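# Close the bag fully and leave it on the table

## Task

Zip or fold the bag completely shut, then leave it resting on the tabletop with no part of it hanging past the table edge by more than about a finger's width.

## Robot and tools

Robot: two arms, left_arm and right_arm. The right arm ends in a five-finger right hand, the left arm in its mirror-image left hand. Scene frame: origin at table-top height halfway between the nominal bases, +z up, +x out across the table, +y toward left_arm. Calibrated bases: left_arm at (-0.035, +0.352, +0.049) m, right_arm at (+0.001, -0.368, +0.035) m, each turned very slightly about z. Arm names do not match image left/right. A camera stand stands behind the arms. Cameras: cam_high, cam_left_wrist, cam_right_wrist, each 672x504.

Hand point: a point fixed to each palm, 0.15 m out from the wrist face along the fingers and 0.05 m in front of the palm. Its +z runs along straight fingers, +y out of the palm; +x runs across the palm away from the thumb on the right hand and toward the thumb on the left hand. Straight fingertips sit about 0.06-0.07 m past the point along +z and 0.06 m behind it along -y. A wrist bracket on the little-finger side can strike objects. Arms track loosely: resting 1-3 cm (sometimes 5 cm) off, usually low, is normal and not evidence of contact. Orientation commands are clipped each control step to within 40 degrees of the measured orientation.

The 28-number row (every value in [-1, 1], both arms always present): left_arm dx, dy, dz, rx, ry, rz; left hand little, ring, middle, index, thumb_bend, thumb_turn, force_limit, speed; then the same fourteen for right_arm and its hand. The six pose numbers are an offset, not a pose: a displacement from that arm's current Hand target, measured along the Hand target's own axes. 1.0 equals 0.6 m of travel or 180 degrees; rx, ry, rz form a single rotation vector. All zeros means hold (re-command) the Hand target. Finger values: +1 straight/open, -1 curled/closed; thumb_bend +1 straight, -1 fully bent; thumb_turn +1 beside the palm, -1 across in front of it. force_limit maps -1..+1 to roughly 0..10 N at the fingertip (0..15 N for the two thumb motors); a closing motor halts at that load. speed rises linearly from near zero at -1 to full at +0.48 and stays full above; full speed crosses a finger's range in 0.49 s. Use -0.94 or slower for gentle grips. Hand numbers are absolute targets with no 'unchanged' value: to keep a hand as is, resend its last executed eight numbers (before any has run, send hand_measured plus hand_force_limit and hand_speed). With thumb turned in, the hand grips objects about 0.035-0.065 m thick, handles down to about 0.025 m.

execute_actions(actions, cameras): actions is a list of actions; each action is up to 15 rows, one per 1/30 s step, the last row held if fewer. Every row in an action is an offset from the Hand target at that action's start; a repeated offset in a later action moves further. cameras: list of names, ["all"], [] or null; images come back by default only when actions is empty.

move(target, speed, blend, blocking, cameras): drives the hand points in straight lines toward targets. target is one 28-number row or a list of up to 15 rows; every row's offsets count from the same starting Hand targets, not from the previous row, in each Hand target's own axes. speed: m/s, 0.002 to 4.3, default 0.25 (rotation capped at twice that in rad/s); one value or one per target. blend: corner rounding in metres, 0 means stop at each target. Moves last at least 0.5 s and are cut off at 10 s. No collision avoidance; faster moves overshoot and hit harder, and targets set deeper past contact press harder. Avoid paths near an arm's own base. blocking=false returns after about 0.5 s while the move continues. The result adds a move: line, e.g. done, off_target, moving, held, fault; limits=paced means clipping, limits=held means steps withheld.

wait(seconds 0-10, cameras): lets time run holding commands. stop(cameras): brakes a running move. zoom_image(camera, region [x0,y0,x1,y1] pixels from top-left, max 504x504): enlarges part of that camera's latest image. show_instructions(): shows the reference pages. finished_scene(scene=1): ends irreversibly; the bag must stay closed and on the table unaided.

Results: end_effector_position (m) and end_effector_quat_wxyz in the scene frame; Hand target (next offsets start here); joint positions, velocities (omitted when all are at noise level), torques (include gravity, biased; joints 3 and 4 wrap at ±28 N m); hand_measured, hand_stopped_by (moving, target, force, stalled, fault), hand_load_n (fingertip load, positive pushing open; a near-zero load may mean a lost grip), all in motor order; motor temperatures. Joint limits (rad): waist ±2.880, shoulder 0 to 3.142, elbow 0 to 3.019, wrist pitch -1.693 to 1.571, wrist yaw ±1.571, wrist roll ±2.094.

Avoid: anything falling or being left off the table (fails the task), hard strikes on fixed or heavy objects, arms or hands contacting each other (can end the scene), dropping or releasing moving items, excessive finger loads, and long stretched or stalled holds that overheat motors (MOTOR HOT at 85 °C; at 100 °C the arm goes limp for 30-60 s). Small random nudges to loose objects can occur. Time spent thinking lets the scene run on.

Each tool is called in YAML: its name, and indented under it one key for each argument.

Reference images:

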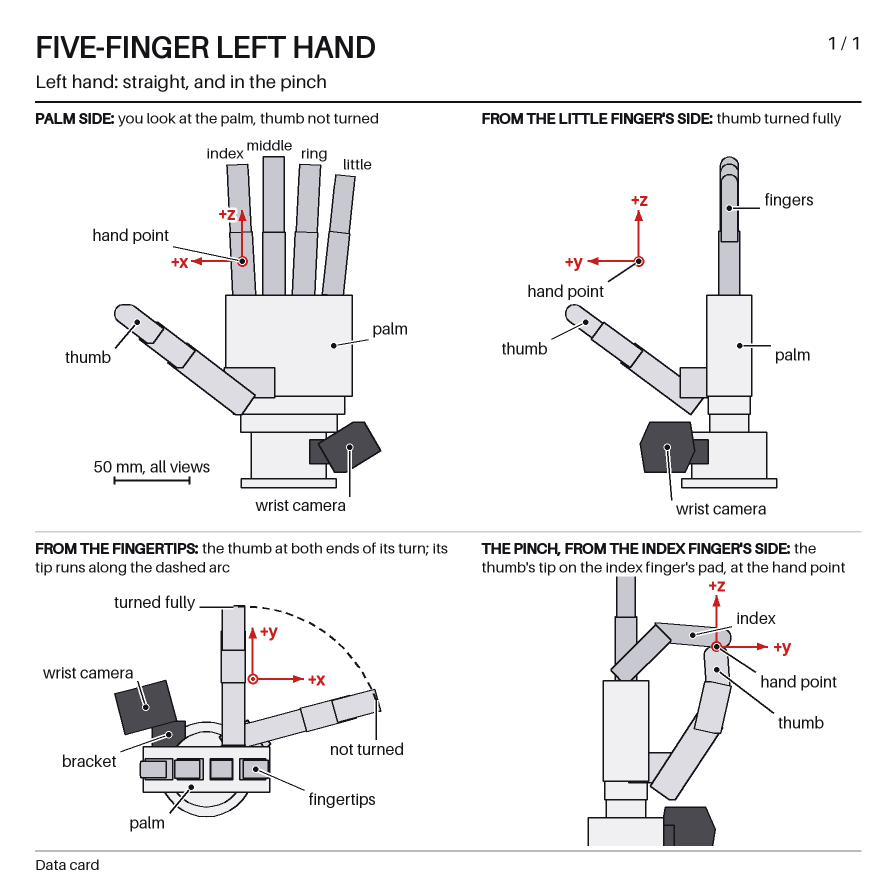

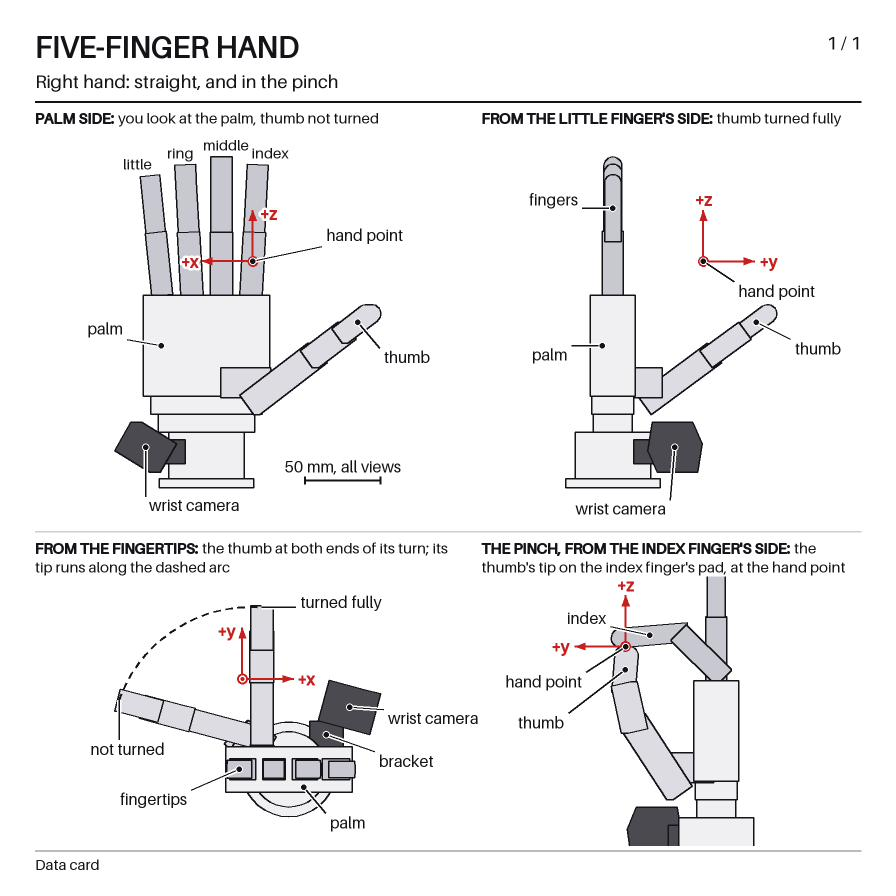

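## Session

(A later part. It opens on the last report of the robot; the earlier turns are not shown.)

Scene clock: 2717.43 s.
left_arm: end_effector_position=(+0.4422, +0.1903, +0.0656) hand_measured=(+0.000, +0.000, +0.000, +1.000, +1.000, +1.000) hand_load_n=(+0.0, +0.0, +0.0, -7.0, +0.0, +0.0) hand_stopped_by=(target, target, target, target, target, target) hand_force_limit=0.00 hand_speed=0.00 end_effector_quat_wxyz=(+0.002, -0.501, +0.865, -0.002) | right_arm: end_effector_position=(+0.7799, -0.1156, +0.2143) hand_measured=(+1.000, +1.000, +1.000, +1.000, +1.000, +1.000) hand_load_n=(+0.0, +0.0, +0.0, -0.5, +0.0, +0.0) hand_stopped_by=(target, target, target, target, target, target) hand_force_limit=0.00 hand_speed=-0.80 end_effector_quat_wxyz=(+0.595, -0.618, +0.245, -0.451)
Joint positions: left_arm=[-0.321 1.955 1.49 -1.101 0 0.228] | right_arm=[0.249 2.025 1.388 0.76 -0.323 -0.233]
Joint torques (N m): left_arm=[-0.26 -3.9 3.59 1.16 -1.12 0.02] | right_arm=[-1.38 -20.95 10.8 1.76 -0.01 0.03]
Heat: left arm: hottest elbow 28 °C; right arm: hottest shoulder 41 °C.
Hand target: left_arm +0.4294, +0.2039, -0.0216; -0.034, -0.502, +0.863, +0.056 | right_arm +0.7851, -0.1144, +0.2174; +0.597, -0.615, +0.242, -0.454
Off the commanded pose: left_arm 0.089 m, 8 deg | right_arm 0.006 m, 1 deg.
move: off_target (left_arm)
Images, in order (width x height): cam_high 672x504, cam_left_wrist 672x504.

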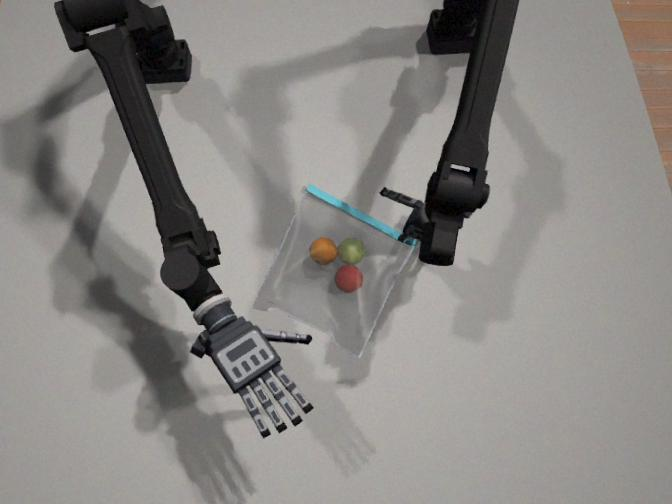

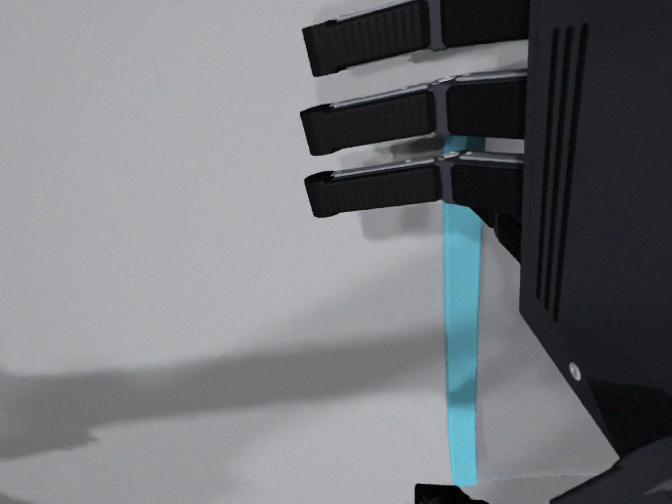

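Two more near the right end.

move:
  target:
    - [0.008,-0.0105,-0.136,0.042,0,0,0,0,0,1,1,1,0,0,0,0,0,0,0,0,1,1,1,1,1,1,0,-0.8]
    - [0.008,0.0015,-0.2268,0.042,0,0,0,0,0,1,1,1,0,0,0,0,0,0,0,0,1,1,1,1,1,1,0,-0.8]
    - [-0.0203,-0.0375,-0.2313,0.042,0,0,0,0,0,1,1,1,0,0,0,0,0,0,0,0,1,1,1,1,1,1,0,-0.8]
    - [-0.0203,-0.0077,-0.2022,0.042,0,0,0,0,0,1,1,1,0,0,0,0,0,0,0,0,1,1,1,1,1,1,0,-0.8]
    - [-0.0203,-0.0067,-0.1517,0.042,0,0,0,0,0,1,1,1,0,0,0,0,0,0,0,0,1,1,1,1,1,1,0,-0.8]
    - [-0.0205,-0.0058,-0.0675,0.024,0,0,0,0,0,1,1,1,0,0,0,0,0,0,0,0,1,1,1,1,1,1,0,-0.8]
    - [-0.0203,-0.0013,0.0003,0,0,0,0,0,0,1,1,1,0,0,0,0,0,0,0,0,1,1,1,1,1,1,0,-0.8]
  cameras: ["cam_left_wrist","cam_high"]
  speed: [0.1,0.15,0.15,0.1,0.08,0.08,0.08]
  blend: [0.01,0.01,0.005,0,0.01,0.01,0]

zoom_image:
  camera: "cam_high"
  region: [300, 160, 440, 260]

Scene clock: 2738.50 s.
left_arm: end_effector_position=(+0.4493, +0.2004, +0.0657) hand_measured=(+0.000, +0.000, +0.000, +1.000, +1.000, +1.000) hand_load_n=(+0.0, +0.0, +0.0, -6.5, +0.0, +0.0) hand_stopped_by=(target, target, target, target, target, target) hand_force_limit=0.00 hand_speed=0.00 end_effector_quat_wxyz=(+0.003, -0.501, +0.865, -0.002) | right_arm: end_effector_position=(+0.7799, -0.1156, +0.2143) hand_measured=(+1.000, +1.000, +1.000, +1.000, +1.000, +1.000) hand_load_n=(+0.5, +0.0, -0.5, +0.0, +0.0, -0.5) hand_stopped_by=(target, target, target, target, target, target) hand_force_limit=0.00 hand_speed=-0.80 end_effector_quat_wxyz=(+0.595, -0.618, +0.245, -0.451)
Joint positions: left_arm=[-0.3 1.964 1.504 -1.106 -0.002 0.248] | right_arm=[0.249 2.025 1.388 0.76 -0.323 -0.233]
Joint torques (N m): left_arm=[-0.21 -4.07 3.56 1.2 -1.17 0.01] | right_arm=[-1.49 -20.66 10.8 1.77 0 0.03]
Heat: left arm: hottest elbow 28 °C; right arm: hottest shoulder 41 °C.
Hand target: left_arm +0.4362, +0.2141, -0.0218; -0.034, -0.501, +0.863, +0.056 | right_arm +0.7851, -0.1144, +0.2174; +0.597, -0.615, +0.242, -0.454
Off the commanded pose: left_arm 0.090 m, 8 deg | right_arm 0.006 m, 1 deg.
move: off_target (left_arm)
Images, in order (width x height): cam_high 672x504, cam_left_wrist 672x504.

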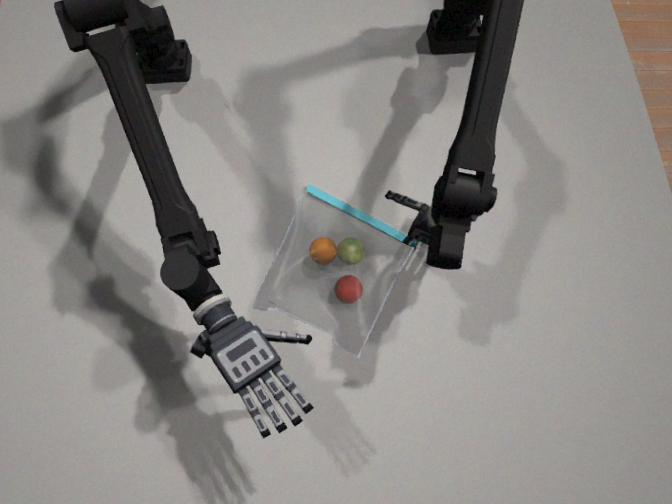

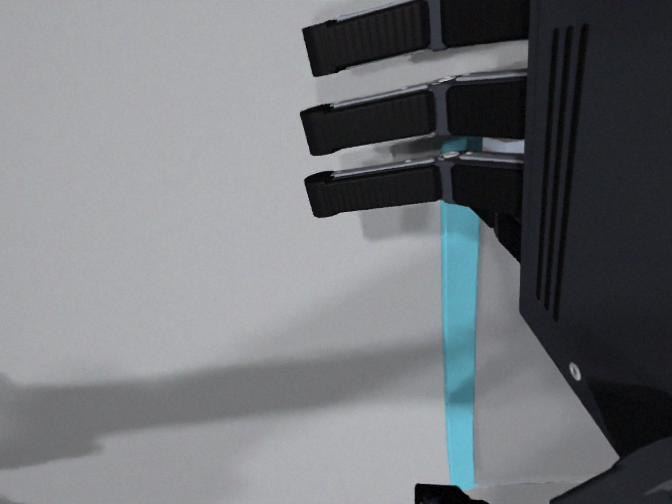

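Scaled by 3.600 from the camera's 672x504 image, which has a finer 960x720 frame.

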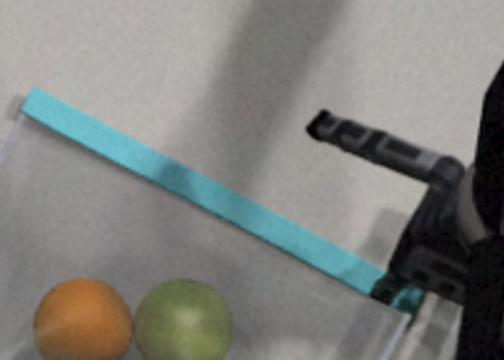

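move:
  target:
    - [0.008,-0.0105,-0.136,0.042,0,0,0,0,0,1,1,1,0,0,0,0,0,0,0,0,1,1,1,1,1,1,0,-0.8]
    - [0.008,0.0015,-0.2268,0.042,0,0,0,0,0,1,1,1,0,0,0,0,0,0,0,0,1,1,1,1,1,1,0,-0.8]
    - [-0.0183,-0.0385,-0.2313,0.042,0,0,0,0,0,1,1,1,0,0,0,0,0,0,0,0,1,1,1,1,1,1,0,-0.8]
    - [-0.0183,-0.0087,-0.2022,0.042,0,0,0,0,0,1,1,1,0,0,0,0,0,0,0,0,1,1,1,1,1,1,0,-0.8]
    - [-0.0183,-0.0077,-0.1517,0.042,0,0,0,0,0,1,1,1,0,0,0,0,0,0,0,0,1,1,1,1,1,1,0,-0.8]
    - [-0.0185,-0.0068,-0.0675,0.024,0,0,0,0,0,1,1,1,0,0,0,0,0,0,0,0,1,1,1,1,1,1,0,-0.8]
    - [-0.0183,-0.0023,0.0003,0,0,0,0,0,0,1,1,1,0,0,0,0,0,0,0,0,1,1,1,1,1,1,0,-0.8]
  cameras: ["cam_left_wrist","cam_high"]
  speed: [0.1,0.15,0.15,0.1,0.08,0.08,0.08]
  blend: [0.01,0.01,0.005,0,0.01,0.01,0]

zoom_image:
  camera: "cam_high"
  region: [300, 160, 440, 260]

Scene clock: 2752.83 s.
left_arm: end_effector_position=(+0.4563, +0.2092, +0.0655) hand_measured=(+0.000, +0.000, +0.000, +1.000, +1.000, +1.000) hand_load_n=(+0.0, +0.0, +0.0, -6.0, +0.0, +0.0) hand_stopped_by=(target, target, target, target, target, target) hand_force_limit=0.00 hand_speed=0.00 end_effector_quat_wxyz=(+0.003, -0.502, +0.865, -0.001) | right_arm: end_effector_position=(+0.7799, -0.1156, +0.2143) hand_measured=(+1.000, +1.000, +1.000, +1.000, +1.000, +1.000) hand_load_n=(+0.0, +0.0, +0.0, +0.0, +0.0, +0.0) hand_stopped_by=(target, target, target, target, target, target) hand_force_limit=0.00 hand_speed=-0.80 end_effector_quat_wxyz=(+0.595, -0.618, +0.245, -0.451)
Joint positions: left_arm=[-0.283 1.974 1.52 -1.111 -0.003 0.264] | right_arm=[0.249 2.025 1.388 0.76 -0.323 -0.233]
Joint torques (N m): left_arm=[-0.26 -4.6 3.52 1.17 -1.21 0.05] | right_arm=[-1.44 -20.78 10.78 1.78 0 0.02]
Heat: left arm: hottest elbow 28 °C; right arm: hottest shoulder 41 °C.
Hand target: left_arm +0.4428, +0.2231, -0.0224; -0.034, -0.502, +0.863, +0.056 | right_arm +0.7851, -0.1144, +0.2174; +0.597, -0.615, +0.242, -0.454
Off the commanded pose: left_arm 0.090 m, 8 deg | right_arm 0.006 m, 1 deg.
move: off_target (left_arm)
Images, in order (width x height): cam_high 672x504, cam_left_wrist 672x504.

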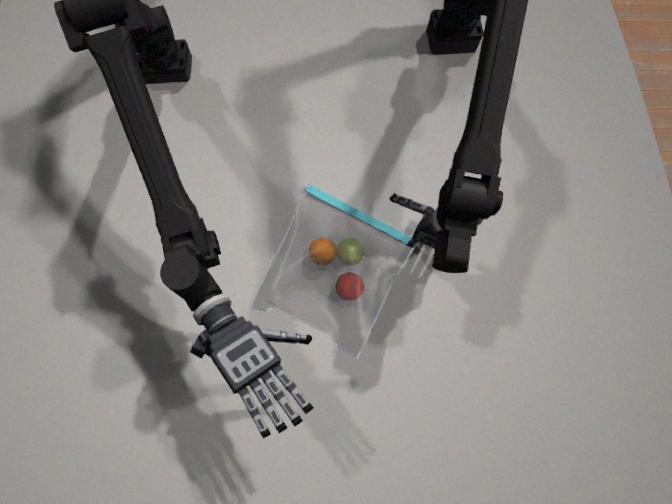

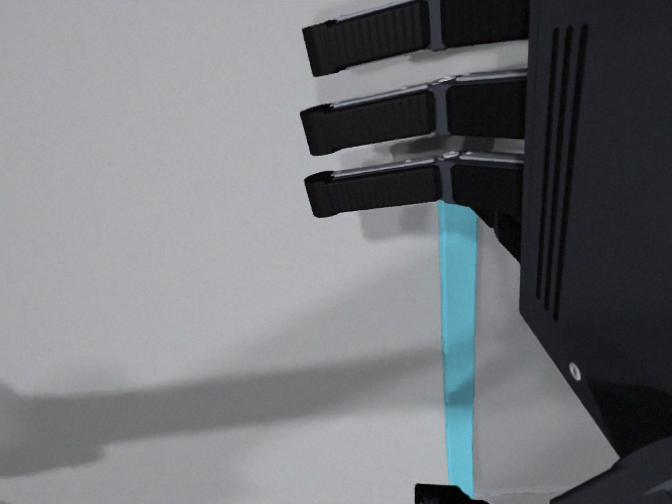

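Scaled by 3.600 from the camera's 672x504 image, which has a finer 960x720 frame.

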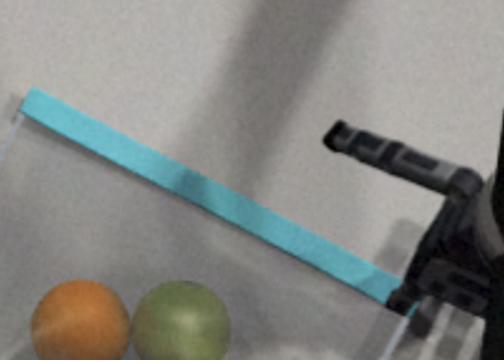

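move:
  target:
    - [0.008,-0.0105,-0.136,0.042,0,0,0,0,0,1,1,1,0,0,0,0,0,0,0,0,1,1,1,1,1,1,0,-0.8]
    - [0.0402,0.0922,-0.2432,0.042,0,0,0,0,0,1,1,1,0,0,0,0,0,0,0,0,1,1,1,1,1,1,0,-0.8]
    - [0.1182,0.1608,-0.1172,0.4587,0,0,1,1,1,1,1,1,0,0,0,0,0,0,0,0,1,1,1,1,1,1,0,-0.8]
  cameras: ["cam_high","cam_left_wrist"]
  speed: [0.1,0.2,0.2]
  blend: [0.01,0.01,0]

zoom_image:
  camera: "cam_left_wrist"
  region: [290, 10, 390, 130]

zoom_image:
  camera: "cam_left_wrist"
  region: [310, 120, 410, 240]

zoom_image:
  camera: "cam_left_wrist"
  region: [320, 230, 420, 370]

Scene clock: 2779.40 s.
left_arm: end_effector_position=(+0.3324, +0.2000, +0.0619) hand_measured=(+1.000, +1.000, +1.000, +1.000, +1.000, +1.000) hand_load_n=(+0.0, +0.0, +0.0, +0.0, +0.0, -0.5) hand_stopped_by=(target, target, target, target, target, target) hand_force_limit=0.00 hand_speed=0.00 end_effector_quat_wxyz=(+0.306, -0.390, +0.691, -0.526) | right_arm: end_effector_position=(+0.7799, -0.1156, +0.2143) hand_measured=(+1.000, +1.000, +1.000, +1.000, +1.000, +1.000) hand_load_n=(+0.0, +0.0, +0.0, +0.0, +0.0, +0.0) hand_stopped_by=(target, target, target, target, target, target) hand_force_limit=0.00 hand_speed=-0.80 end_effector_quat_wxyz=(+0.595, -0.618, +0.245, -0.451)
Joint positions: left_arm=[-0.189 1.523 0.204 1.039 0.356 0.111] | right_arm=[0.249 2.025 1.388 0.76 -0.323 -0.233]
Joint torques (N m): left_arm=[0.26 -4.07 2.44 1.85 0.09 -0.19] | right_arm=[-1.38 -20.78 10.81 1.77 0 0.04]
Heat: left arm: hottest elbow 28 °C; right arm: hottest shoulder 41 °C.
Hand target: left_arm +0.3327, +0.2043, +0.0602; +0.306, -0.399, +0.685, -0.527 | right_arm +0.7851, -0.1144, +0.2174; +0.597, -0.615, +0.242, -0.454
Off the commanded pose: left_arm 0.005 m, 1 deg | right_arm 0.006 m, 1 deg.
move: done
Images, in order (width x height): cam_high 672x504, cam_left_wrist 672x504.

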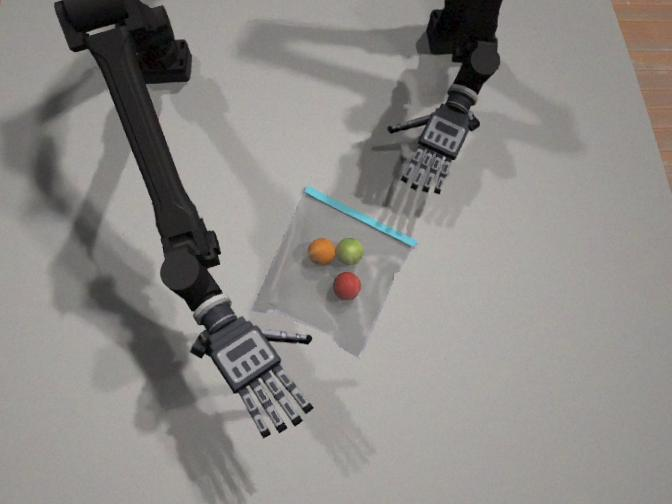

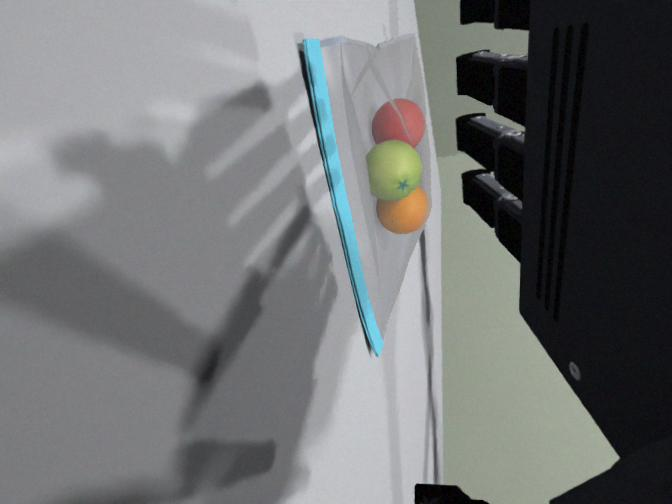

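Scaled by 4.200 from the camera's 672x504 image, which has a finer 960x720 frame.

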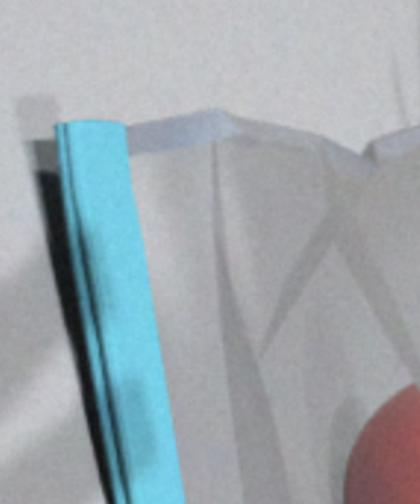

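Scaled by 4.200 from the camera's 672x504 image, which has a finer 960x720 frame.

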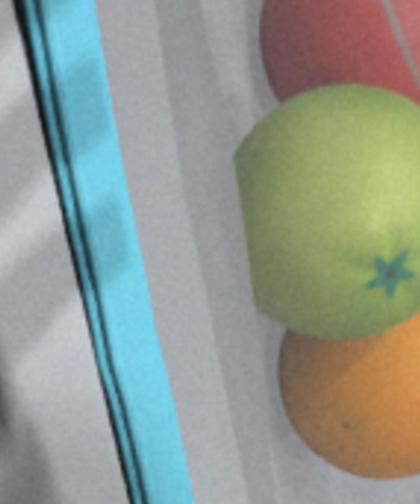

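Scaled by 3.600 from the camera's 672x504 image, which has a finer 960x720 frame.

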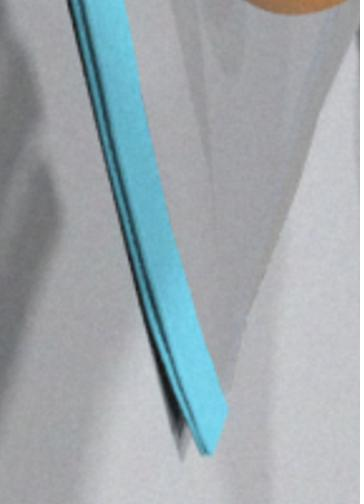

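zoom_image:
  camera: "cam_high"
  region: [295, 170, 425, 260]

Scaled by 3.877 from the camera's 672x504 image, which has a finer 960x720 frame.

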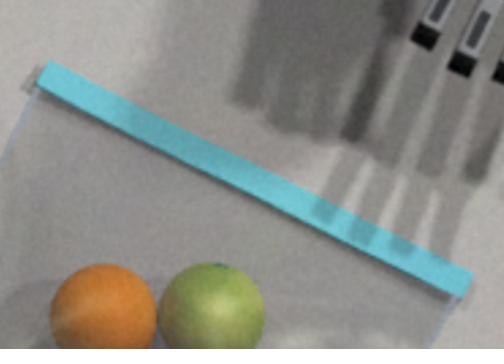

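move:
  target:
    - [0.1402,-0.1557,0.0668,-0.4167,0,0,0,0,0,1,1,1,0,0,0,0,0,0,0,0,1,1,1,1,1,1,0,-0.8]
    - [0.2877,-0.1488,0.1702,-0.4167,0,0,0,0,0,1,1,1,0,0,0,0,0,0,0,0,1,1,1,1,1,1,0,-0.8]
    - [0.2765,-0.1062,0.1403,-0.4167,0,0,0,0,0,1,1,1,0,0,0,0,0,0,0,0,1,1,1,1,1,1,0,-0.8]
  cameras: ["cam_high","cam_left_wrist"]
  speed: [0.2,0.2,0.12]
  blend: [0.02,0.005,0]

zoom_image:
  camera: "cam_high"
  region: [295, 160, 425, 250]

Scene clock: 2818.03 s.
left_arm: end_effector_position=(+0.3331, +0.0137, +0.1001) hand_measured=(+0.000, +0.000, +0.000, +1.000, +1.000, +1.000) hand_load_n=(+0.0, +0.0, +0.0, +0.0, +0.0, +0.0) hand_stopped_by=(target, target, target, target, target, target) hand_force_limit=0.00 hand_speed=0.00 end_effector_quat_wxyz=(-0.004, -0.496, +0.869, +0.004) | right_arm: end_effector_position=(+0.7799, -0.1156, +0.2143) hand_measured=(+1.000, +1.000, +1.000, +1.000, +1.000, +1.000) hand_load_n=(+0.0, +0.0, +0.0, +0.0, +0.0, -0.5) hand_stopped_by=(target, target, target, target, target, target) hand_force_limit=0.00 hand_speed=-0.80 end_effector_quat_wxyz=(+0.595, -0.618, +0.245, -0.451)
Joint positions: left_arm=[-0.691 1.892 1.488 -1.178 0.004 -0.129] | right_arm=[0.249 2.025 1.388 0.76 -0.323 -0.233]
Joint torques (N m): left_arm=[-0.62 -14.74 5.61 0.17 -0.11 -0.21] | right_arm=[-1.49 -20.95 10.8 1.77 0 0.04]
Heat: left arm: hottest elbow 28 °C; right arm: hottest shoulder 41 °C.
Hand target: left_arm +0.3356, +0.0119, +0.1005; -0.001, -0.503, +0.864, -0.001 | right_arm +0.7851, -0.1144, +0.2174; +0.597, -0.615, +0.242, -0.454
Off the commanded pose: left_arm 0.003 m, 1 deg | right_arm 0.006 m, 1 deg.
move: done
Images, in order (width x height): cam_high 672x504, cam_left_wrist 672x504.

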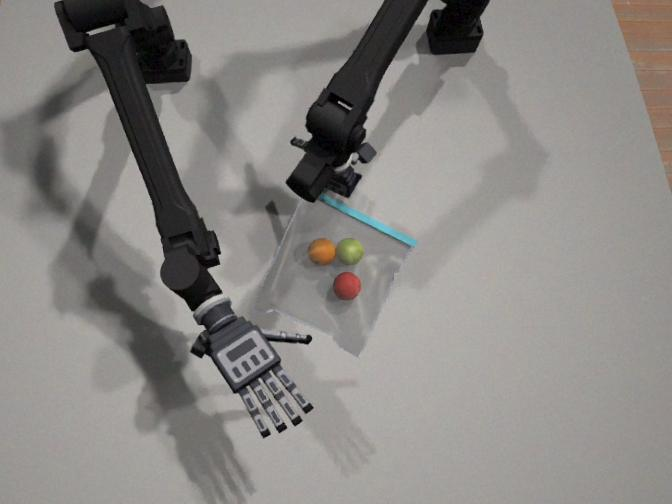

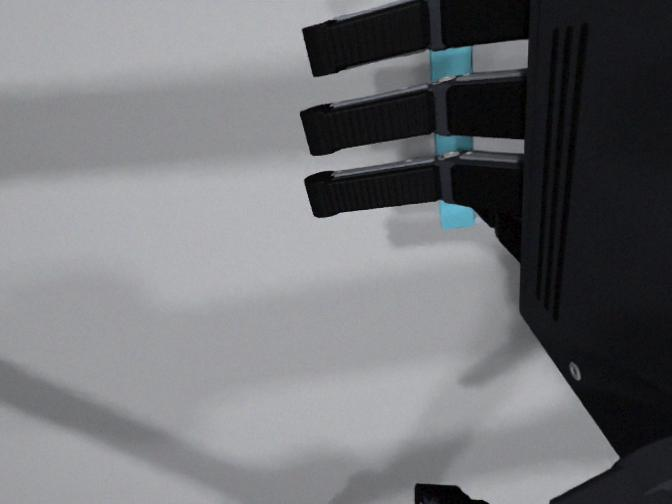

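Scaled by 3.877 from the camera's 672x504 image, which has a finer 960x720 frame.

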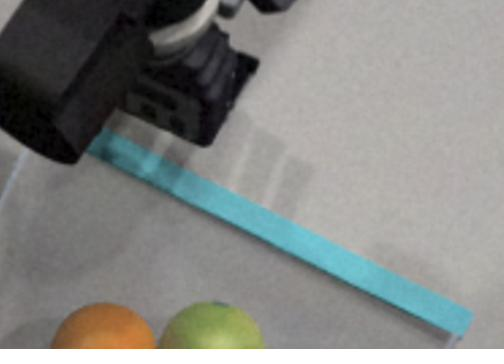

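move:
  target:
    - [0,0.0077,0.05,0,0,0,0,0,0,1,1,1,0,0,0,0,0,0,0,0,1,1,1,1,1,1,0,-0.8]
    - [0,0.0195,0.1333,-0.018,0,0,0,0,0,1,1,1,0,0,0,0,0,0,0,0,1,1,1,1,1,1,0,-0.8]
    - [0,0.033,0.2,-0.042,0,0,0,0,0,1,1,1,0,0,0,0,0,0,0,0,1,1,1,1,1,1,0,-0.8]
  cameras: ["cam_high","cam_left_wrist"]
  speed: 0.08
  blend: 0.01

Scene clock: 2827.37 s.
left_arm: end_effector_position=(+0.3316, +0.0126, +0.0659) hand_measured=(+0.000, +0.000, +0.000, +1.000, +1.000, +1.000) hand_load_n=(+0.0, +0.0, +0.0, -7.5, +0.0, -0.5) hand_stopped_by=(target, target, target, target, target, target) hand_force_limit=0.00 hand_speed=0.00 end_effector_quat_wxyz=(-0.010, -0.498, +0.867, -0.006) | right_arm: end_effector_position=(+0.7799, -0.1156, +0.2143) hand_measured=(+1.000, +1.000, +1.000, +1.000, +1.000, +1.000) hand_load_n=(+0.0, +0.0, +0.0, +0.0, +0.0, -0.5) hand_stopped_by=(target, target, target, target, target, target) hand_force_limit=0.00 hand_speed=-0.80 end_effector_quat_wxyz=(+0.595, -0.618, +0.245, -0.451)
Joint positions: left_arm=[-0.687 1.92 1.432 -1.08 0.024 -0.13] | right_arm=[0.249 2.025 1.388 0.76 -0.323 -0.233]
Joint torques (N m): left_arm=[-0.79 -3.37 3.52 1.16 -0.17 -0.14] | right_arm=[-1.61 -20.89 10.77 1.81 -0.01 0.03]
Heat: left arm: hottest elbow 28 °C; right arm: hottest shoulder 41 °C.
Hand target: left_arm +0.3184, +0.0213, -0.0195; -0.034, -0.502, +0.863, +0.056 | right_arm +0.7851, -0.1144, +0.2174; +0.597, -0.615, +0.242, -0.454
Off the commanded pose: left_arm 0.087 m, 8 deg | right_arm 0.006 m, 1 deg.
move: off_target (left_arm)
Images, in order (width x height): cam_high 672x504, cam_left_wrist 672x504.

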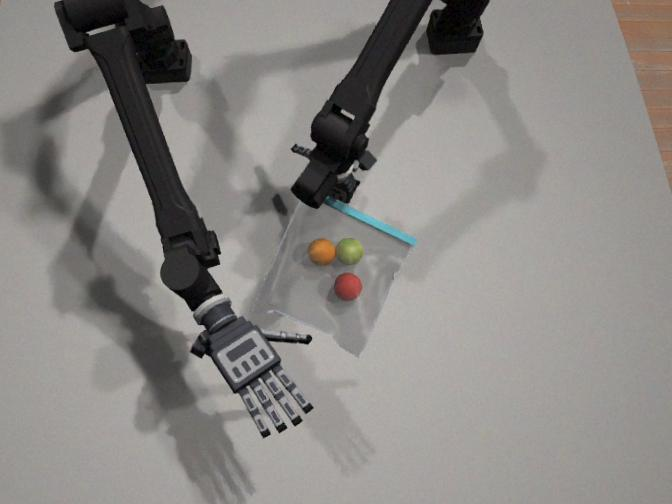

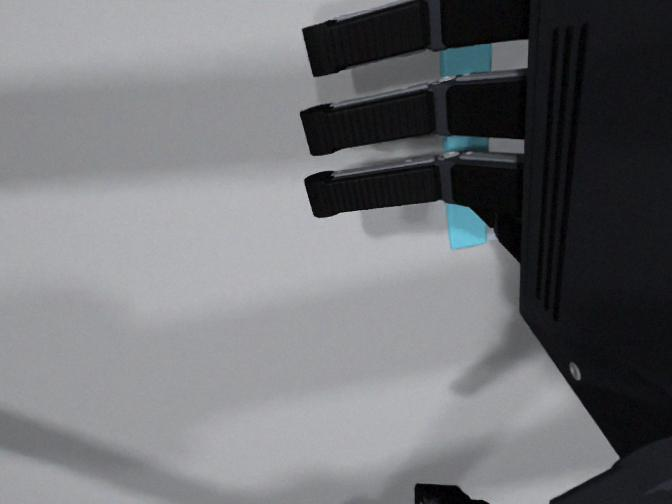

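move:
  target:
    - [0.008,-0.0105,-0.136,0.042,0,0,0,0,0,1,1,1,0,0,0,0,0,0,0,0,1,1,1,1,1,1,0,-0.8]
    - [0.008,0.0015,-0.2268,0.042,0,0,0,0,0,1,1,1,0,0,0,0,0,0,0,0,1,1,1,1,1,1,0,-0.8]
    - [-0.0183,-0.0395,-0.2313,0.042,0,0,0,0,0,1,1,1,0,0,0,0,0,0,0,0,1,1,1,1,1,1,0,-0.8]
    - [-0.0183,-0.0097,-0.2022,0.042,0,0,0,0,0,1,1,1,0,0,0,0,0,0,0,0,1,1,1,1,1,1,0,-0.8]
    - [-0.0183,-0.0087,-0.1517,0.042,0,0,0,0,0,1,1,1,0,0,0,0,0,0,0,0,1,1,1,1,1,1,0,-0.8]
    - [-0.0185,-0.0078,-0.0675,0.024,0,0,0,0,0,1,1,1,0,0,0,0,0,0,0,0,1,1,1,1,1,1,0,-0.8]
    - [-0.0183,-0.0033,0.0003,0,0,0,0,0,0,1,1,1,0,0,0,0,0,0,0,0,1,1,1,1,1,1,0,-0.8]
  cameras: ["cam_left_wrist"]
  speed: [0.1,0.15,0.15,0.1,0.08,0.08,0.08]
  blend: [0.01,0.01,0.005,0,0.01,0.01,0]

Scene clock: 2843.30 s.
left_arm: end_effector_position=(+0.3380, +0.0144, +0.0650) hand_measured=(+0.000, +0.000, +0.000, +1.000, +1.000, +1.000) hand_load_n=(+0.0, +0.0, +0.0, -6.5, +0.0, +0.0) hand_stopped_by=(target, target, target, target, target, target) hand_force_limit=0.00 hand_speed=0.00 end_effector_quat_wxyz=(-0.012, -0.502, +0.865, -0.009) | right_arm: end_effector_position=(+0.7799, -0.1156, +0.2143) hand_measured=(+1.000, +1.000, +1.000, +1.000, +1.000, +1.000) hand_load_n=(+0.0, +0.0, +0.0, +0.0, +0.0, +0.0) hand_stopped_by=(target, target, target, target, target, target) hand_force_limit=0.00 hand_speed=-0.80 end_effector_quat_wxyz=(+0.595, -0.618, +0.245, -0.451)
Joint positions: left_arm=[-0.674 1.927 1.44 -1.077 0.03 -0.127] | right_arm=[0.249 2.025 1.388 0.76 -0.323 -0.233]
Joint torques (N m): left_arm=[-0.44 -3.72 3.26 1.02 -0.46 0.05] | right_arm=[-1.49 -20.89 10.8 1.76 0 0.04]
Heat: left arm: hottest elbow 28 °C; right arm: hottest shoulder 41 °C.
Hand target: left_arm +0.3254, +0.0300, -0.0200; -0.034, -0.502, +0.863, +0.056 | right_arm +0.7851, -0.1144, +0.2174; +0.597, -0.615, +0.242, -0.454
Off the commanded pose: left_arm 0.087 m, 8 deg | right_arm 0.006 m, 1 deg.
move: off_target (left_arm)
Images, in order (width x height): cam_left_wrist 672x504.

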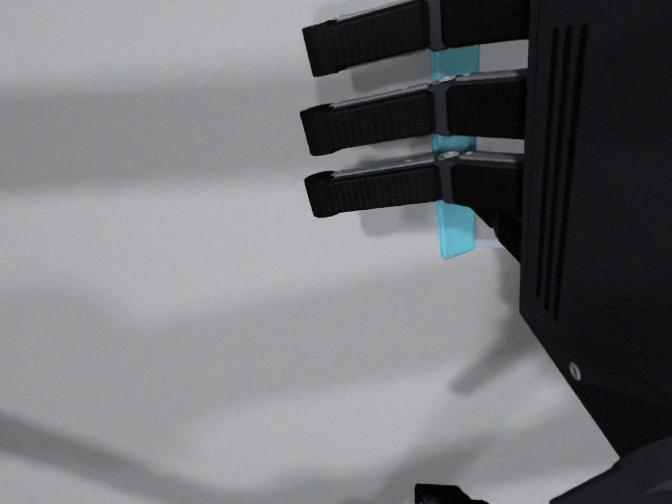

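move:
  target:
    - [0.008,-0.0105,-0.136,0.042,0,0,0,0,0,1,1,1,0,0,0,0,0,0,0,0,1,1,1,1,1,1,0,-0.8]
    - [0.008,0.0015,-0.2268,0.042,0,0,0,0,0,1,1,1,0,0,0,0,0,0,0,0,1,1,1,1,1,1,0,-0.8]
    - [-0.0223,-0.0305,-0.2313,0.042,0,0,0,0,0,1,1,1,0,0,0,0,0,0,0,0,1,1,1,1,1,1,0,-0.8]
    - [-0.0223,-0.0007,-0.2022,0.042,0,0,0,0,0,1,1,1,0,0,0,0,0,0,0,0,1,1,1,1,1,1,0,-0.8]
    - [-0.0223,0.0003,-0.1517,0.042,0,0,0,0,0,1,1,1,0,0,0,0,0,0,0,0,1,1,1,1,1,1,0,-0.8]
    - [-0.0225,0.0012,-0.0675,0.024,0,0,0,0,0,1,1,1,0,0,0,0,0,0,0,0,1,1,1,1,1,1,0,-0.8]
    - [-0.0223,0.0057,0.0003,0,0,0,0,0,0,1,1,1,0,0,0,0,0,0,0,0,1,1,1,1,1,1,0,-0.8]
  cameras: ["cam_left_wrist"]
  speed: [0.1,0.15,0.15,0.1,0.08,0.08,0.08]
  blend: [0.01,0.01,0.005,0,0.01,0.01,0]

Scene clock: 2863.50 s.
left_arm: end_effector_position=(+0.3435, +0.0288, +0.0628) hand_measured=(+0.000, +0.000, +0.000, +1.000, +1.000, +1.000) hand_load_n=(+0.0, +0.0, +0.0, -8.5, +0.0, +0.0) hand_stopped_by=(target, target, target, target, target, target) hand_force_limit=0.00 hand_speed=0.00 end_effector_quat_wxyz=(-0.008, -0.501, +0.865, -0.011) | right_arm: end_effector_position=(+0.7799, -0.1156, +0.2143) hand_measured=(+1.000, +1.000, +1.000, +1.000, +1.000, +1.000) hand_load_n=(+0.0, +0.0, +0.0, +0.5, +0.0, +0.0) hand_stopped_by=(target, target, target, target, target, target) hand_force_limit=0.00 hand_speed=-0.80 end_effector_quat_wxyz=(+0.595, -0.618, +0.245, -0.451)
Joint positions: left_arm=[-0.649 1.915 1.417 -1.059 0.024 -0.101] | right_arm=[0.249 2.025 1.388 0.76 -0.323 -0.233]
Joint torques (N m): left_arm=[-0.5 -3.55 3.69 0.62 -0.36 0.01] | right_arm=[-1.55 -20.95 10.8 1.8 -0.01 0.03]
Heat: left arm: hottest elbow 28 °C; right arm: hottest shoulder 41 °C.
Hand target: left_arm +0.3291, +0.0432, -0.0198; -0.034, -0.502, +0.863, +0.056 | right_arm +0.7851, -0.1144, +0.2174; +0.597, -0.615, +0.242, -0.454
Off the commanded pose: left_arm 0.085 m, 8 deg | right_arm 0.006 m, 1 deg.
move: off_target (left_arm)
Images, in order (width x height): cam_left_wrist 672x504.

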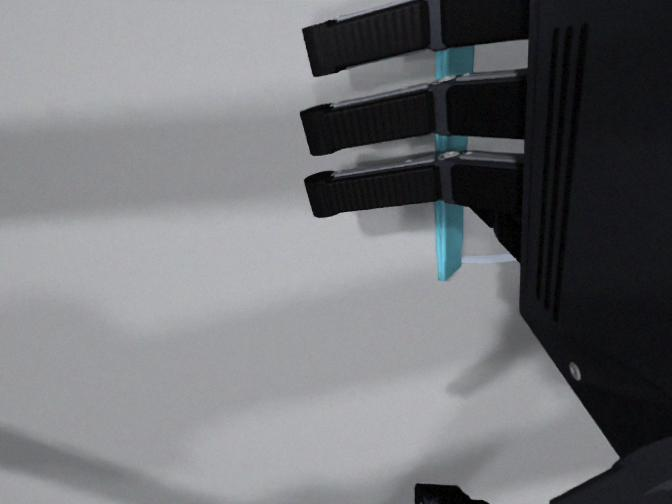

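move:
  target:
    - [0.008,-0.0105,-0.136,0.042,0,0,0,0,0,1,1,1,0,0,0,0,0,0,0,0,1,1,1,1,1,1,0,-0.8]
    - [0.008,0.0015,-0.2268,0.042,0,0,0,0,0,1,1,1,0,0,0,0,0,0,0,0,1,1,1,1,1,1,0,-0.8]
    - [-0.0083,-0.0235,-0.2313,0.042,0,0,0,0,0,1,1,1,0,0,0,0,0,0,0,0,1,1,1,1,1,1,0,-0.8]
    - [-0.0083,0.0063,-0.2022,0.042,0,0,0,0,0,1,1,1,0,0,0,0,0,0,0,0,1,1,1,1,1,1,0,-0.8]
  cameras: ["cam_left_wrist","cam_high"]
  speed: [0.1,0.15,0.15,0.1]
  blend: [0.01,0.01,0.005,0]

zoom_image:
  camera: "cam_high"
  region: [295, 160, 425, 250]

Scene clock: 2876.60 s.
left_arm: end_effector_position=(+0.3362, +0.0386, +0.0953) hand_measured=(+0.000, +0.000, +0.000, +1.000, +1.000, +1.000) hand_load_n=(+0.0, +0.0, +0.0, +0.0, +0.0, -0.5) hand_stopped_by=(target, target, target, target, target, target) hand_force_limit=0.00 hand_speed=0.00 end_effector_quat_wxyz=(-0.006, -0.501, +0.865, +0.009) | right_arm: end_effector_position=(+0.7799, -0.1156, +0.2143) hand_measured=(+1.000, +1.000, +1.000, +1.000, +1.000, +1.000) hand_load_n=(+0.0, +0.0, +0.0, -0.5, +0.0, +0.0) hand_stopped_by=(target, target, target, target, target, target) hand_force_limit=0.00 hand_speed=-0.80 end_effector_quat_wxyz=(+0.595, -0.618, +0.245, -0.451)
Joint positions: left_arm=[-0.65 1.874 1.445 -1.164 0.004 -0.1] | right_arm=[0.249 2.025 1.388 0.76 -0.323 -0.233]
Joint torques (N m): left_arm=[-0.03 -15.33 5.46 -0.01 -0.13 0.07] | right_arm=[-1.49 -20.89 10.85 1.78 0 0.04]
Heat: left arm: hottest elbow 28 °C; right arm: hottest shoulder 41 °C.
Hand target: left_arm +0.3421, +0.0418, +0.1010; -0.001, -0.503, +0.865, -0.001 | right_arm +0.7851, -0.1144, +0.2174; +0.597, -0.615, +0.242, -0.454
Off the commanded pose: left_arm 0.009 m, 1 deg | right_arm 0.006 m, 1 deg.
move: done; blend cut to 0.0091 m at target 2
Images, in order (width x height): cam_high 672x504, cam_left_wrist 672x504.

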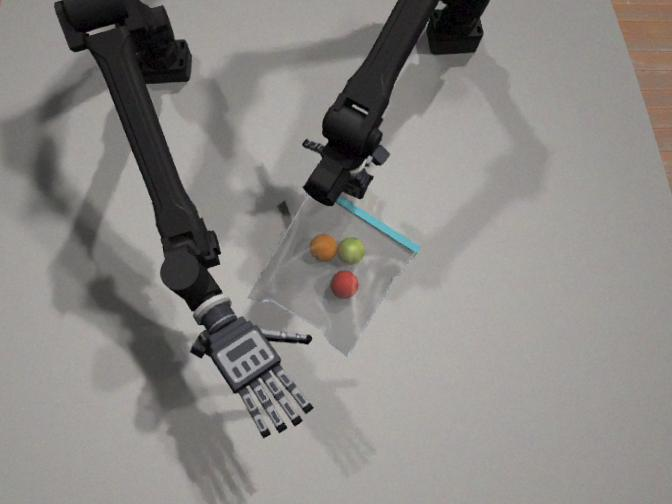

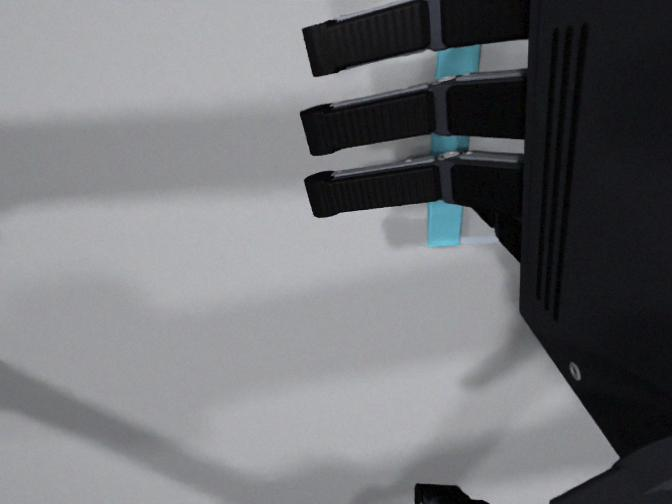

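Scaled by 3.877 from the camera's 672x504 image, which has a finer 960x720 frame.

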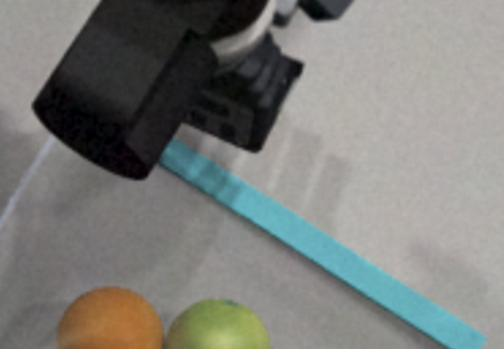

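move:
  target:
    - [0,0.0117,0.05,0,0,0,0,0,0,1,1,1,0,0,0,0,0,0,0,0,1,1,1,1,1,1,0,-0.8]
    - [0,0.0235,0.1333,-0.018,0,0,0,0,0,1,1,1,0,0,0,0,0,0,0,0,1,1,1,1,1,1,0,-0.8]
    - [0,0.037,0.2,-0.042,0,0,0,0,0,1,1,1,0,0,0,0,0,0,0,0,1,1,1,1,1,1,0,-0.8]
  cameras: ["cam_left_wrist"]
  speed: 0.08
  blend: 0.01

Scene clock: 2886.23 s.
left_arm: end_effector_position=(+0.3334, +0.0390, +0.0657) hand_measured=(+0.000, +0.000, +0.000, +1.000, +1.000, +1.000) hand_load_n=(+0.0, +0.0, +0.0, -8.0, -0.5, +0.0) hand_stopped_by=(target, target, target, target, target, target) hand_force_limit=0.00 hand_speed=0.00 end_effector_quat_wxyz=(-0.012, -0.500, +0.866, -0.006) | right_arm: end_effector_position=(+0.7799, -0.1156, +0.2143) hand_measured=(+1.000, +1.000, +1.000, +1.000, +1.000, +1.000) hand_load_n=(+0.0, +0.0, +0.0, +0.0, +0.0, +0.0) hand_stopped_by=(target, target, target, target, target, target) hand_force_limit=0.00 hand_speed=-0.80 end_effector_quat_wxyz=(+0.595, -0.618, +0.245, -0.451)
Joint positions: left_arm=[-0.644 1.888 1.382 -1.063 0.027 -0.092] | right_arm=[0.249 2.025 1.388 0.76 -0.323 -0.233]
Joint torques (N m): left_arm=[-0.44 -3.19 3.3 1.31 -0.51 -0.03] | right_arm=[-1.44 -20.84 10.78 1.78 0 0.03]
Heat: left arm: hottest elbow 28 °C; right arm: hottest shoulder 41 °C.
Hand target: left_arm +0.3229, +0.0525, -0.0190; -0.034, -0.502, +0.863, +0.056 | right_arm +0.7851, -0.1144, +0.2174; +0.597, -0.615, +0.242, -0.454
Off the commanded pose: left_arm 0.086 m, 8 deg | right_arm 0.006 m, 1 deg.
move: off_target (left_arm)
Images, in order (width x height): cam_left_wrist 672x504.

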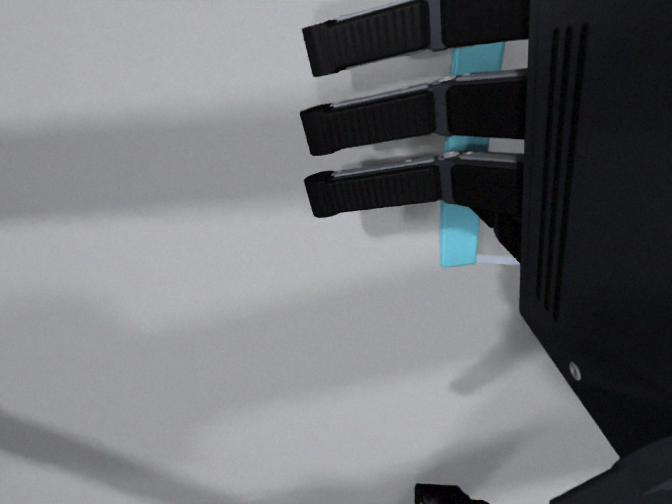

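move:
  target:
    - [0.008,-0.0105,-0.136,0.042,0,0,0,0,0,1,1,1,0,0,0,0,0,0,0,0,1,1,1,1,1,1,0,-0.8]
    - [0.008,0.0015,-0.2268,0.042,0,0,0,0,0,1,1,1,0,0,0,0,0,0,0,0,1,1,1,1,1,1,0,-0.8]
    - [-0.0203,-0.0355,-0.2323,0.042,0,0,0,0,0,1,1,1,0,0,0,0,0,0,0,0,1,1,1,1,1,1,0,-0.8]
    - [-0.0203,-0.0057,-0.2032,0.042,0,0,0,0,0,1,1,1,0,0,0,0,0,0,0,0,1,1,1,1,1,1,0,-0.8]
    - [-0.0203,-0.0047,-0.1527,0.042,0,0,0,0,0,1,1,1,0,0,0,0,0,0,0,0,1,1,1,1,1,1,0,-0.8]
    - [-0.0205,-0.0038,-0.0685,0.024,0,0,0,0,0,1,1,1,0,0,0,0,0,0,0,0,1,1,1,1,1,1,0,-0.8]
    - [-0.0203,0.0007,0.0013,0,0,0,0,0,0,1,1,1,0,0,0,0,0,0,0,0,1,1,1,1,1,1,0,-0.8]
  cameras: ["cam_left_wrist"]
  speed: [0.1,0.15,0.15,0.1,0.08,0.08,0.08]
  blend: [0.01,0.01,0.005,0,0.01,0.01,0]

Scene clock: 2904.13 s.
left_arm: end_effector_position=(+0.3409, +0.0508, +0.0655) hand_measured=(+0.000, +0.000, +0.000, +1.000, +1.000, +1.000) hand_load_n=(+0.0, +0.0, +0.0, -8.0, +0.0, +0.0) hand_stopped_by=(target, target, target, target, target, target) hand_force_limit=0.00 hand_speed=0.00 end_effector_quat_wxyz=(-0.009, -0.501, +0.865, -0.006) | right_arm: end_effector_position=(+0.7799, -0.1156, +0.2143) hand_measured=(+1.000, +1.000, +1.000, +1.000, +1.000, +1.000) hand_load_n=(+0.0, +0.0, -0.5, +0.0, +0.0, -0.5) hand_stopped_by=(target, target, target, target, target, target) hand_force_limit=0.00 hand_speed=-0.80 end_effector_quat_wxyz=(+0.595, -0.618, +0.245, -0.451)
Joint positions: left_arm=[-0.62 1.885 1.377 -1.06 0.021 -0.071] | right_arm=[0.249 2.025 1.388 0.76 -0.323 -0.233]
Joint torques (N m): left_arm=[-0.44 -2.73 3.21 1.28 -0.41 0.02] | right_arm=[-1.44 -20.89 10.78 1.78 0 0.03]
Heat: left arm: hottest elbow 28 °C; right arm: hottest shoulder 41 °C.
Hand target: left_arm +0.3285, +0.0633, -0.0197; -0.034, -0.502, +0.863, +0.056 | right_arm +0.7851, -0.1144, +0.2174; +0.597, -0.615, +0.242, -0.454
Off the commanded pose: left_arm 0.087 m, 8 deg | right_arm 0.006 m, 1 deg.
move: off_target (left_arm)
Images, in order (width x height): cam_left_wrist 672x504.

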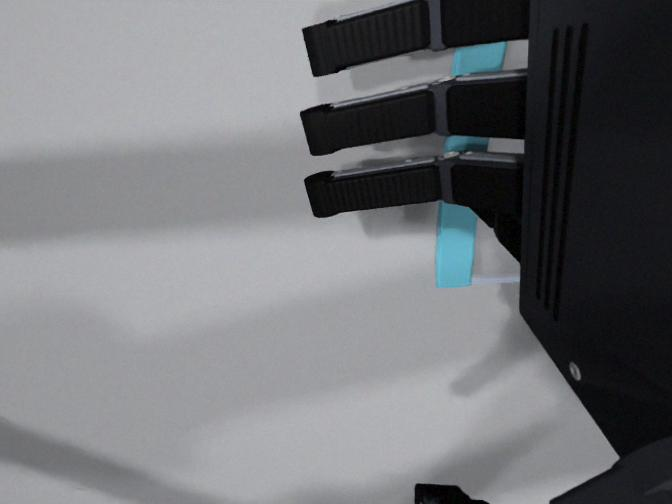

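move:
  target:
    - [0.008,-0.0105,-0.136,0.042,0,0,0,0,0,1,1,1,0,0,0,0,0,0,0,0,1,1,1,1,1,1,0,-0.8]
    - [0.008,0.0015,-0.2268,0.042,0,0,0,0,0,1,1,1,0,0,0,0,0,0,0,0,1,1,1,1,1,1,0,-0.8]
    - [-0.0203,-0.0355,-0.2313,0.042,0,0,0,0,0,1,1,1,0,0,0,0,0,0,0,0,1,1,1,1,1,1,0,-0.8]
    - [-0.0203,-0.0057,-0.2022,0.042,0,0,0,0,0,1,1,1,0,0,0,0,0,0,0,0,1,1,1,1,1,1,0,-0.8]
    - [-0.0203,-0.0047,-0.1517,0.042,0,0,0,0,0,1,1,1,0,0,0,0,0,0,0,0,1,1,1,1,1,1,0,-0.8]
    - [-0.0205,-0.0038,-0.0675,0.024,0,0,0,0,0,1,1,1,0,0,0,0,0,0,0,0,1,1,1,1,1,1,0,-0.8]
    - [-0.0203,0.0007,0.0003,0,0,0,0,0,0,1,1,1,0,0,0,0,0,0,0,0,1,1,1,1,1,1,0,-0.8]
  cameras: ["cam_left_wrist"]
  speed: [0.1,0.15,0.15,0.1,0.08,0.08,0.08]
  blend: [0.01,0.01,0.005,0,0.01,0.01,0]

Scene clock: 2920.97 s.
left_arm: end_effector_position=(+0.3459, +0.0610, +0.0654) hand_measured=(+0.000, +0.000, +0.000, +1.000, +1.000, +1.000) hand_load_n=(+0.0, +0.0, +0.0, -8.5, -0.5, +0.0) hand_stopped_by=(target, target, target, target, target, target) hand_force_limit=0.00 hand_speed=0.00 end_effector_quat_wxyz=(-0.008, -0.500, +0.866, -0.006) | right_arm: end_effector_position=(+0.7799, -0.1156, +0.2143) hand_measured=(+1.000, +1.000, +1.000, +1.000, +1.000, +1.000) hand_load_n=(+0.0, +0.0, +0.0, +0.0, +0.0, -0.5) hand_stopped_by=(target, target, target, target, target, target) hand_force_limit=0.00 hand_speed=-0.80 end_effector_quat_wxyz=(+0.595, -0.618, +0.245, -0.451)
Joint positions: left_arm=[-0.6 1.882 1.372 -1.057 0.02 -0.047] | right_arm=[0.249 2.025 1.388 0.76 -0.323 -0.233]
Joint torques (N m): left_arm=[-0.5 -2.55 3.26 1.28 -0.49 -0.01] | right_arm=[-1.32 -20.89 10.81 1.78 -0.01 0.04]
Heat: left arm: hottest elbow 28 °C; right arm: hottest shoulder 41 °C.
Hand target: left_arm +0.3342, +0.0741, -0.0199; -0.034, -0.502, +0.863, +0.056 | right_arm +0.7851, -0.1144, +0.2174; +0.597, -0.615, +0.242, -0.454
Off the commanded pose: left_arm 0.087 m, 8 deg | right_arm 0.006 m, 1 deg.
move: off_target (left_arm)
Images, in order (width x height): cam_left_wrist 672x504.

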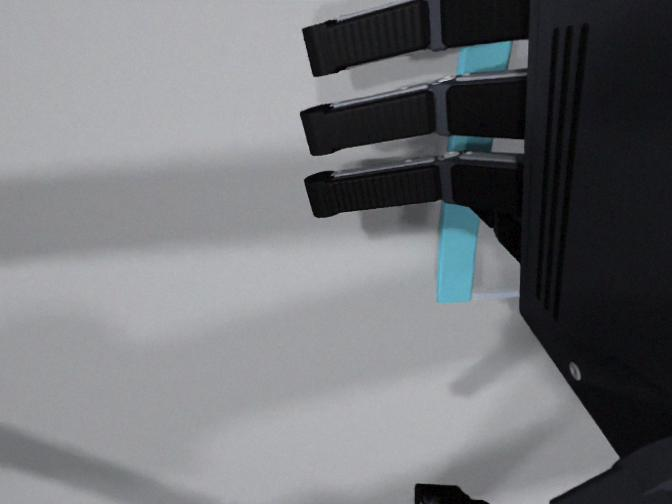

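move:
  target:
    - [0.008,-0.0105,-0.136,0.042,0,0,0,0,0,1,1,1,0,0,0,0,0,0,0,0,1,1,1,1,1,1,0,-0.8]
    - [0.008,0.0015,-0.2268,0.042,0,0,0,0,0,1,1,1,0,0,0,0,0,0,0,0,1,1,1,1,1,1,0,-0.8]
    - [-0.0203,-0.0375,-0.2313,0.042,0,0,0,0,0,1,1,1,0,0,0,0,0,0,0,0,1,1,1,1,1,1,0,-0.8]
    - [-0.0203,-0.0077,-0.2022,0.042,0,0,0,0,0,1,1,1,0,0,0,0,0,0,0,0,1,1,1,1,1,1,0,-0.8]
    - [-0.0203,-0.0067,-0.1517,0.042,0,0,0,0,0,1,1,1,0,0,0,0,0,0,0,0,1,1,1,1,1,1,0,-0.8]
    - [-0.0205,-0.0058,-0.0675,0.024,0,0,0,0,0,1,1,1,0,0,0,0,0,0,0,0,1,1,1,1,1,1,0,-0.8]
    - [-0.0203,-0.0013,0.0003,0,0,0,0,0,0,1,1,1,0,0,0,0,0,0,0,0,1,1,1,1,1,1,0,-0.8]
  cameras: ["cam_left_wrist"]
  speed: [0.1,0.15,0.15,0.1,0.08,0.08,0.08]
  blend: [0.01,0.01,0.005,0,0.01,0.01,0]

Scene clock: 2937.20 s.
left_arm: end_effector_position=(+0.3533, +0.0710, +0.0653) hand_measured=(+0.000, +0.000, +0.000, +1.000, +1.000, +1.000) hand_load_n=(+0.0, +0.0, +0.0, -8.5, +0.0, +0.0) hand_stopped_by=(target, target, target, target, target, target) hand_force_limit=0.00 hand_speed=0.00 end_effector_quat_wxyz=(-0.006, -0.500, +0.866, -0.006) | right_arm: end_effector_position=(+0.7799, -0.1156, +0.2143) hand_measured=(+1.000, +1.000, +1.000, +1.000, +1.000, +1.000) hand_load_n=(+0.0, -0.5, +0.0, +0.0, +0.0, +0.0) hand_stopped_by=(target, target, target, target, target, target) hand_force_limit=0.00 hand_speed=-0.80 end_effector_quat_wxyz=(+0.595, -0.618, +0.245, -0.451)
Joint positions: left_arm=[-0.578 1.882 1.373 -1.057 0.018 -0.026] | right_arm=[0.249 2.025 1.388 0.76 -0.323 -0.233]
Joint torques (N m): left_arm=[-0.44 -2.67 3.23 1.25 -0.49 -0.07] | right_arm=[-1.55 -20.78 10.76 1.76 0 0.03]
Heat: left arm: hottest elbow 28 °C; right arm: hottest shoulder 41 °C.
Hand target: left_arm +0.3408, +0.0843, -0.0202; -0.034, -0.501, +0.863, +0.056 | right_arm +0.7851, -0.1144, +0.2174; +0.597, -0.615, +0.242, -0.454
Off the commanded pose: left_arm 0.087 m, 8 deg | right_arm 0.006 m, 1 deg.
move: off_target (left_arm)
Images, in order (width x height): cam_left_wrist 672x504.

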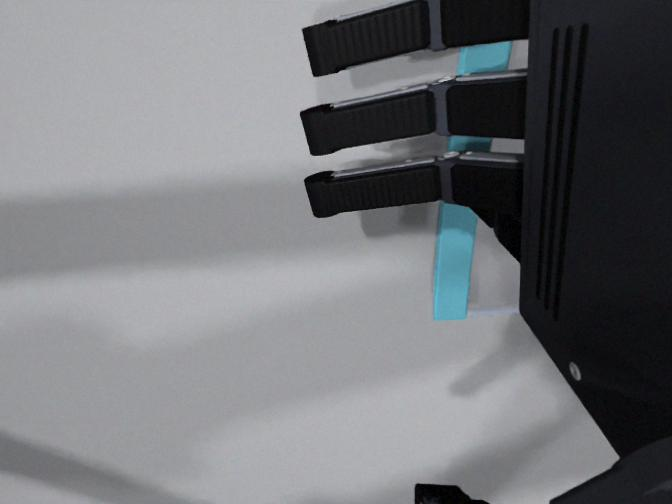

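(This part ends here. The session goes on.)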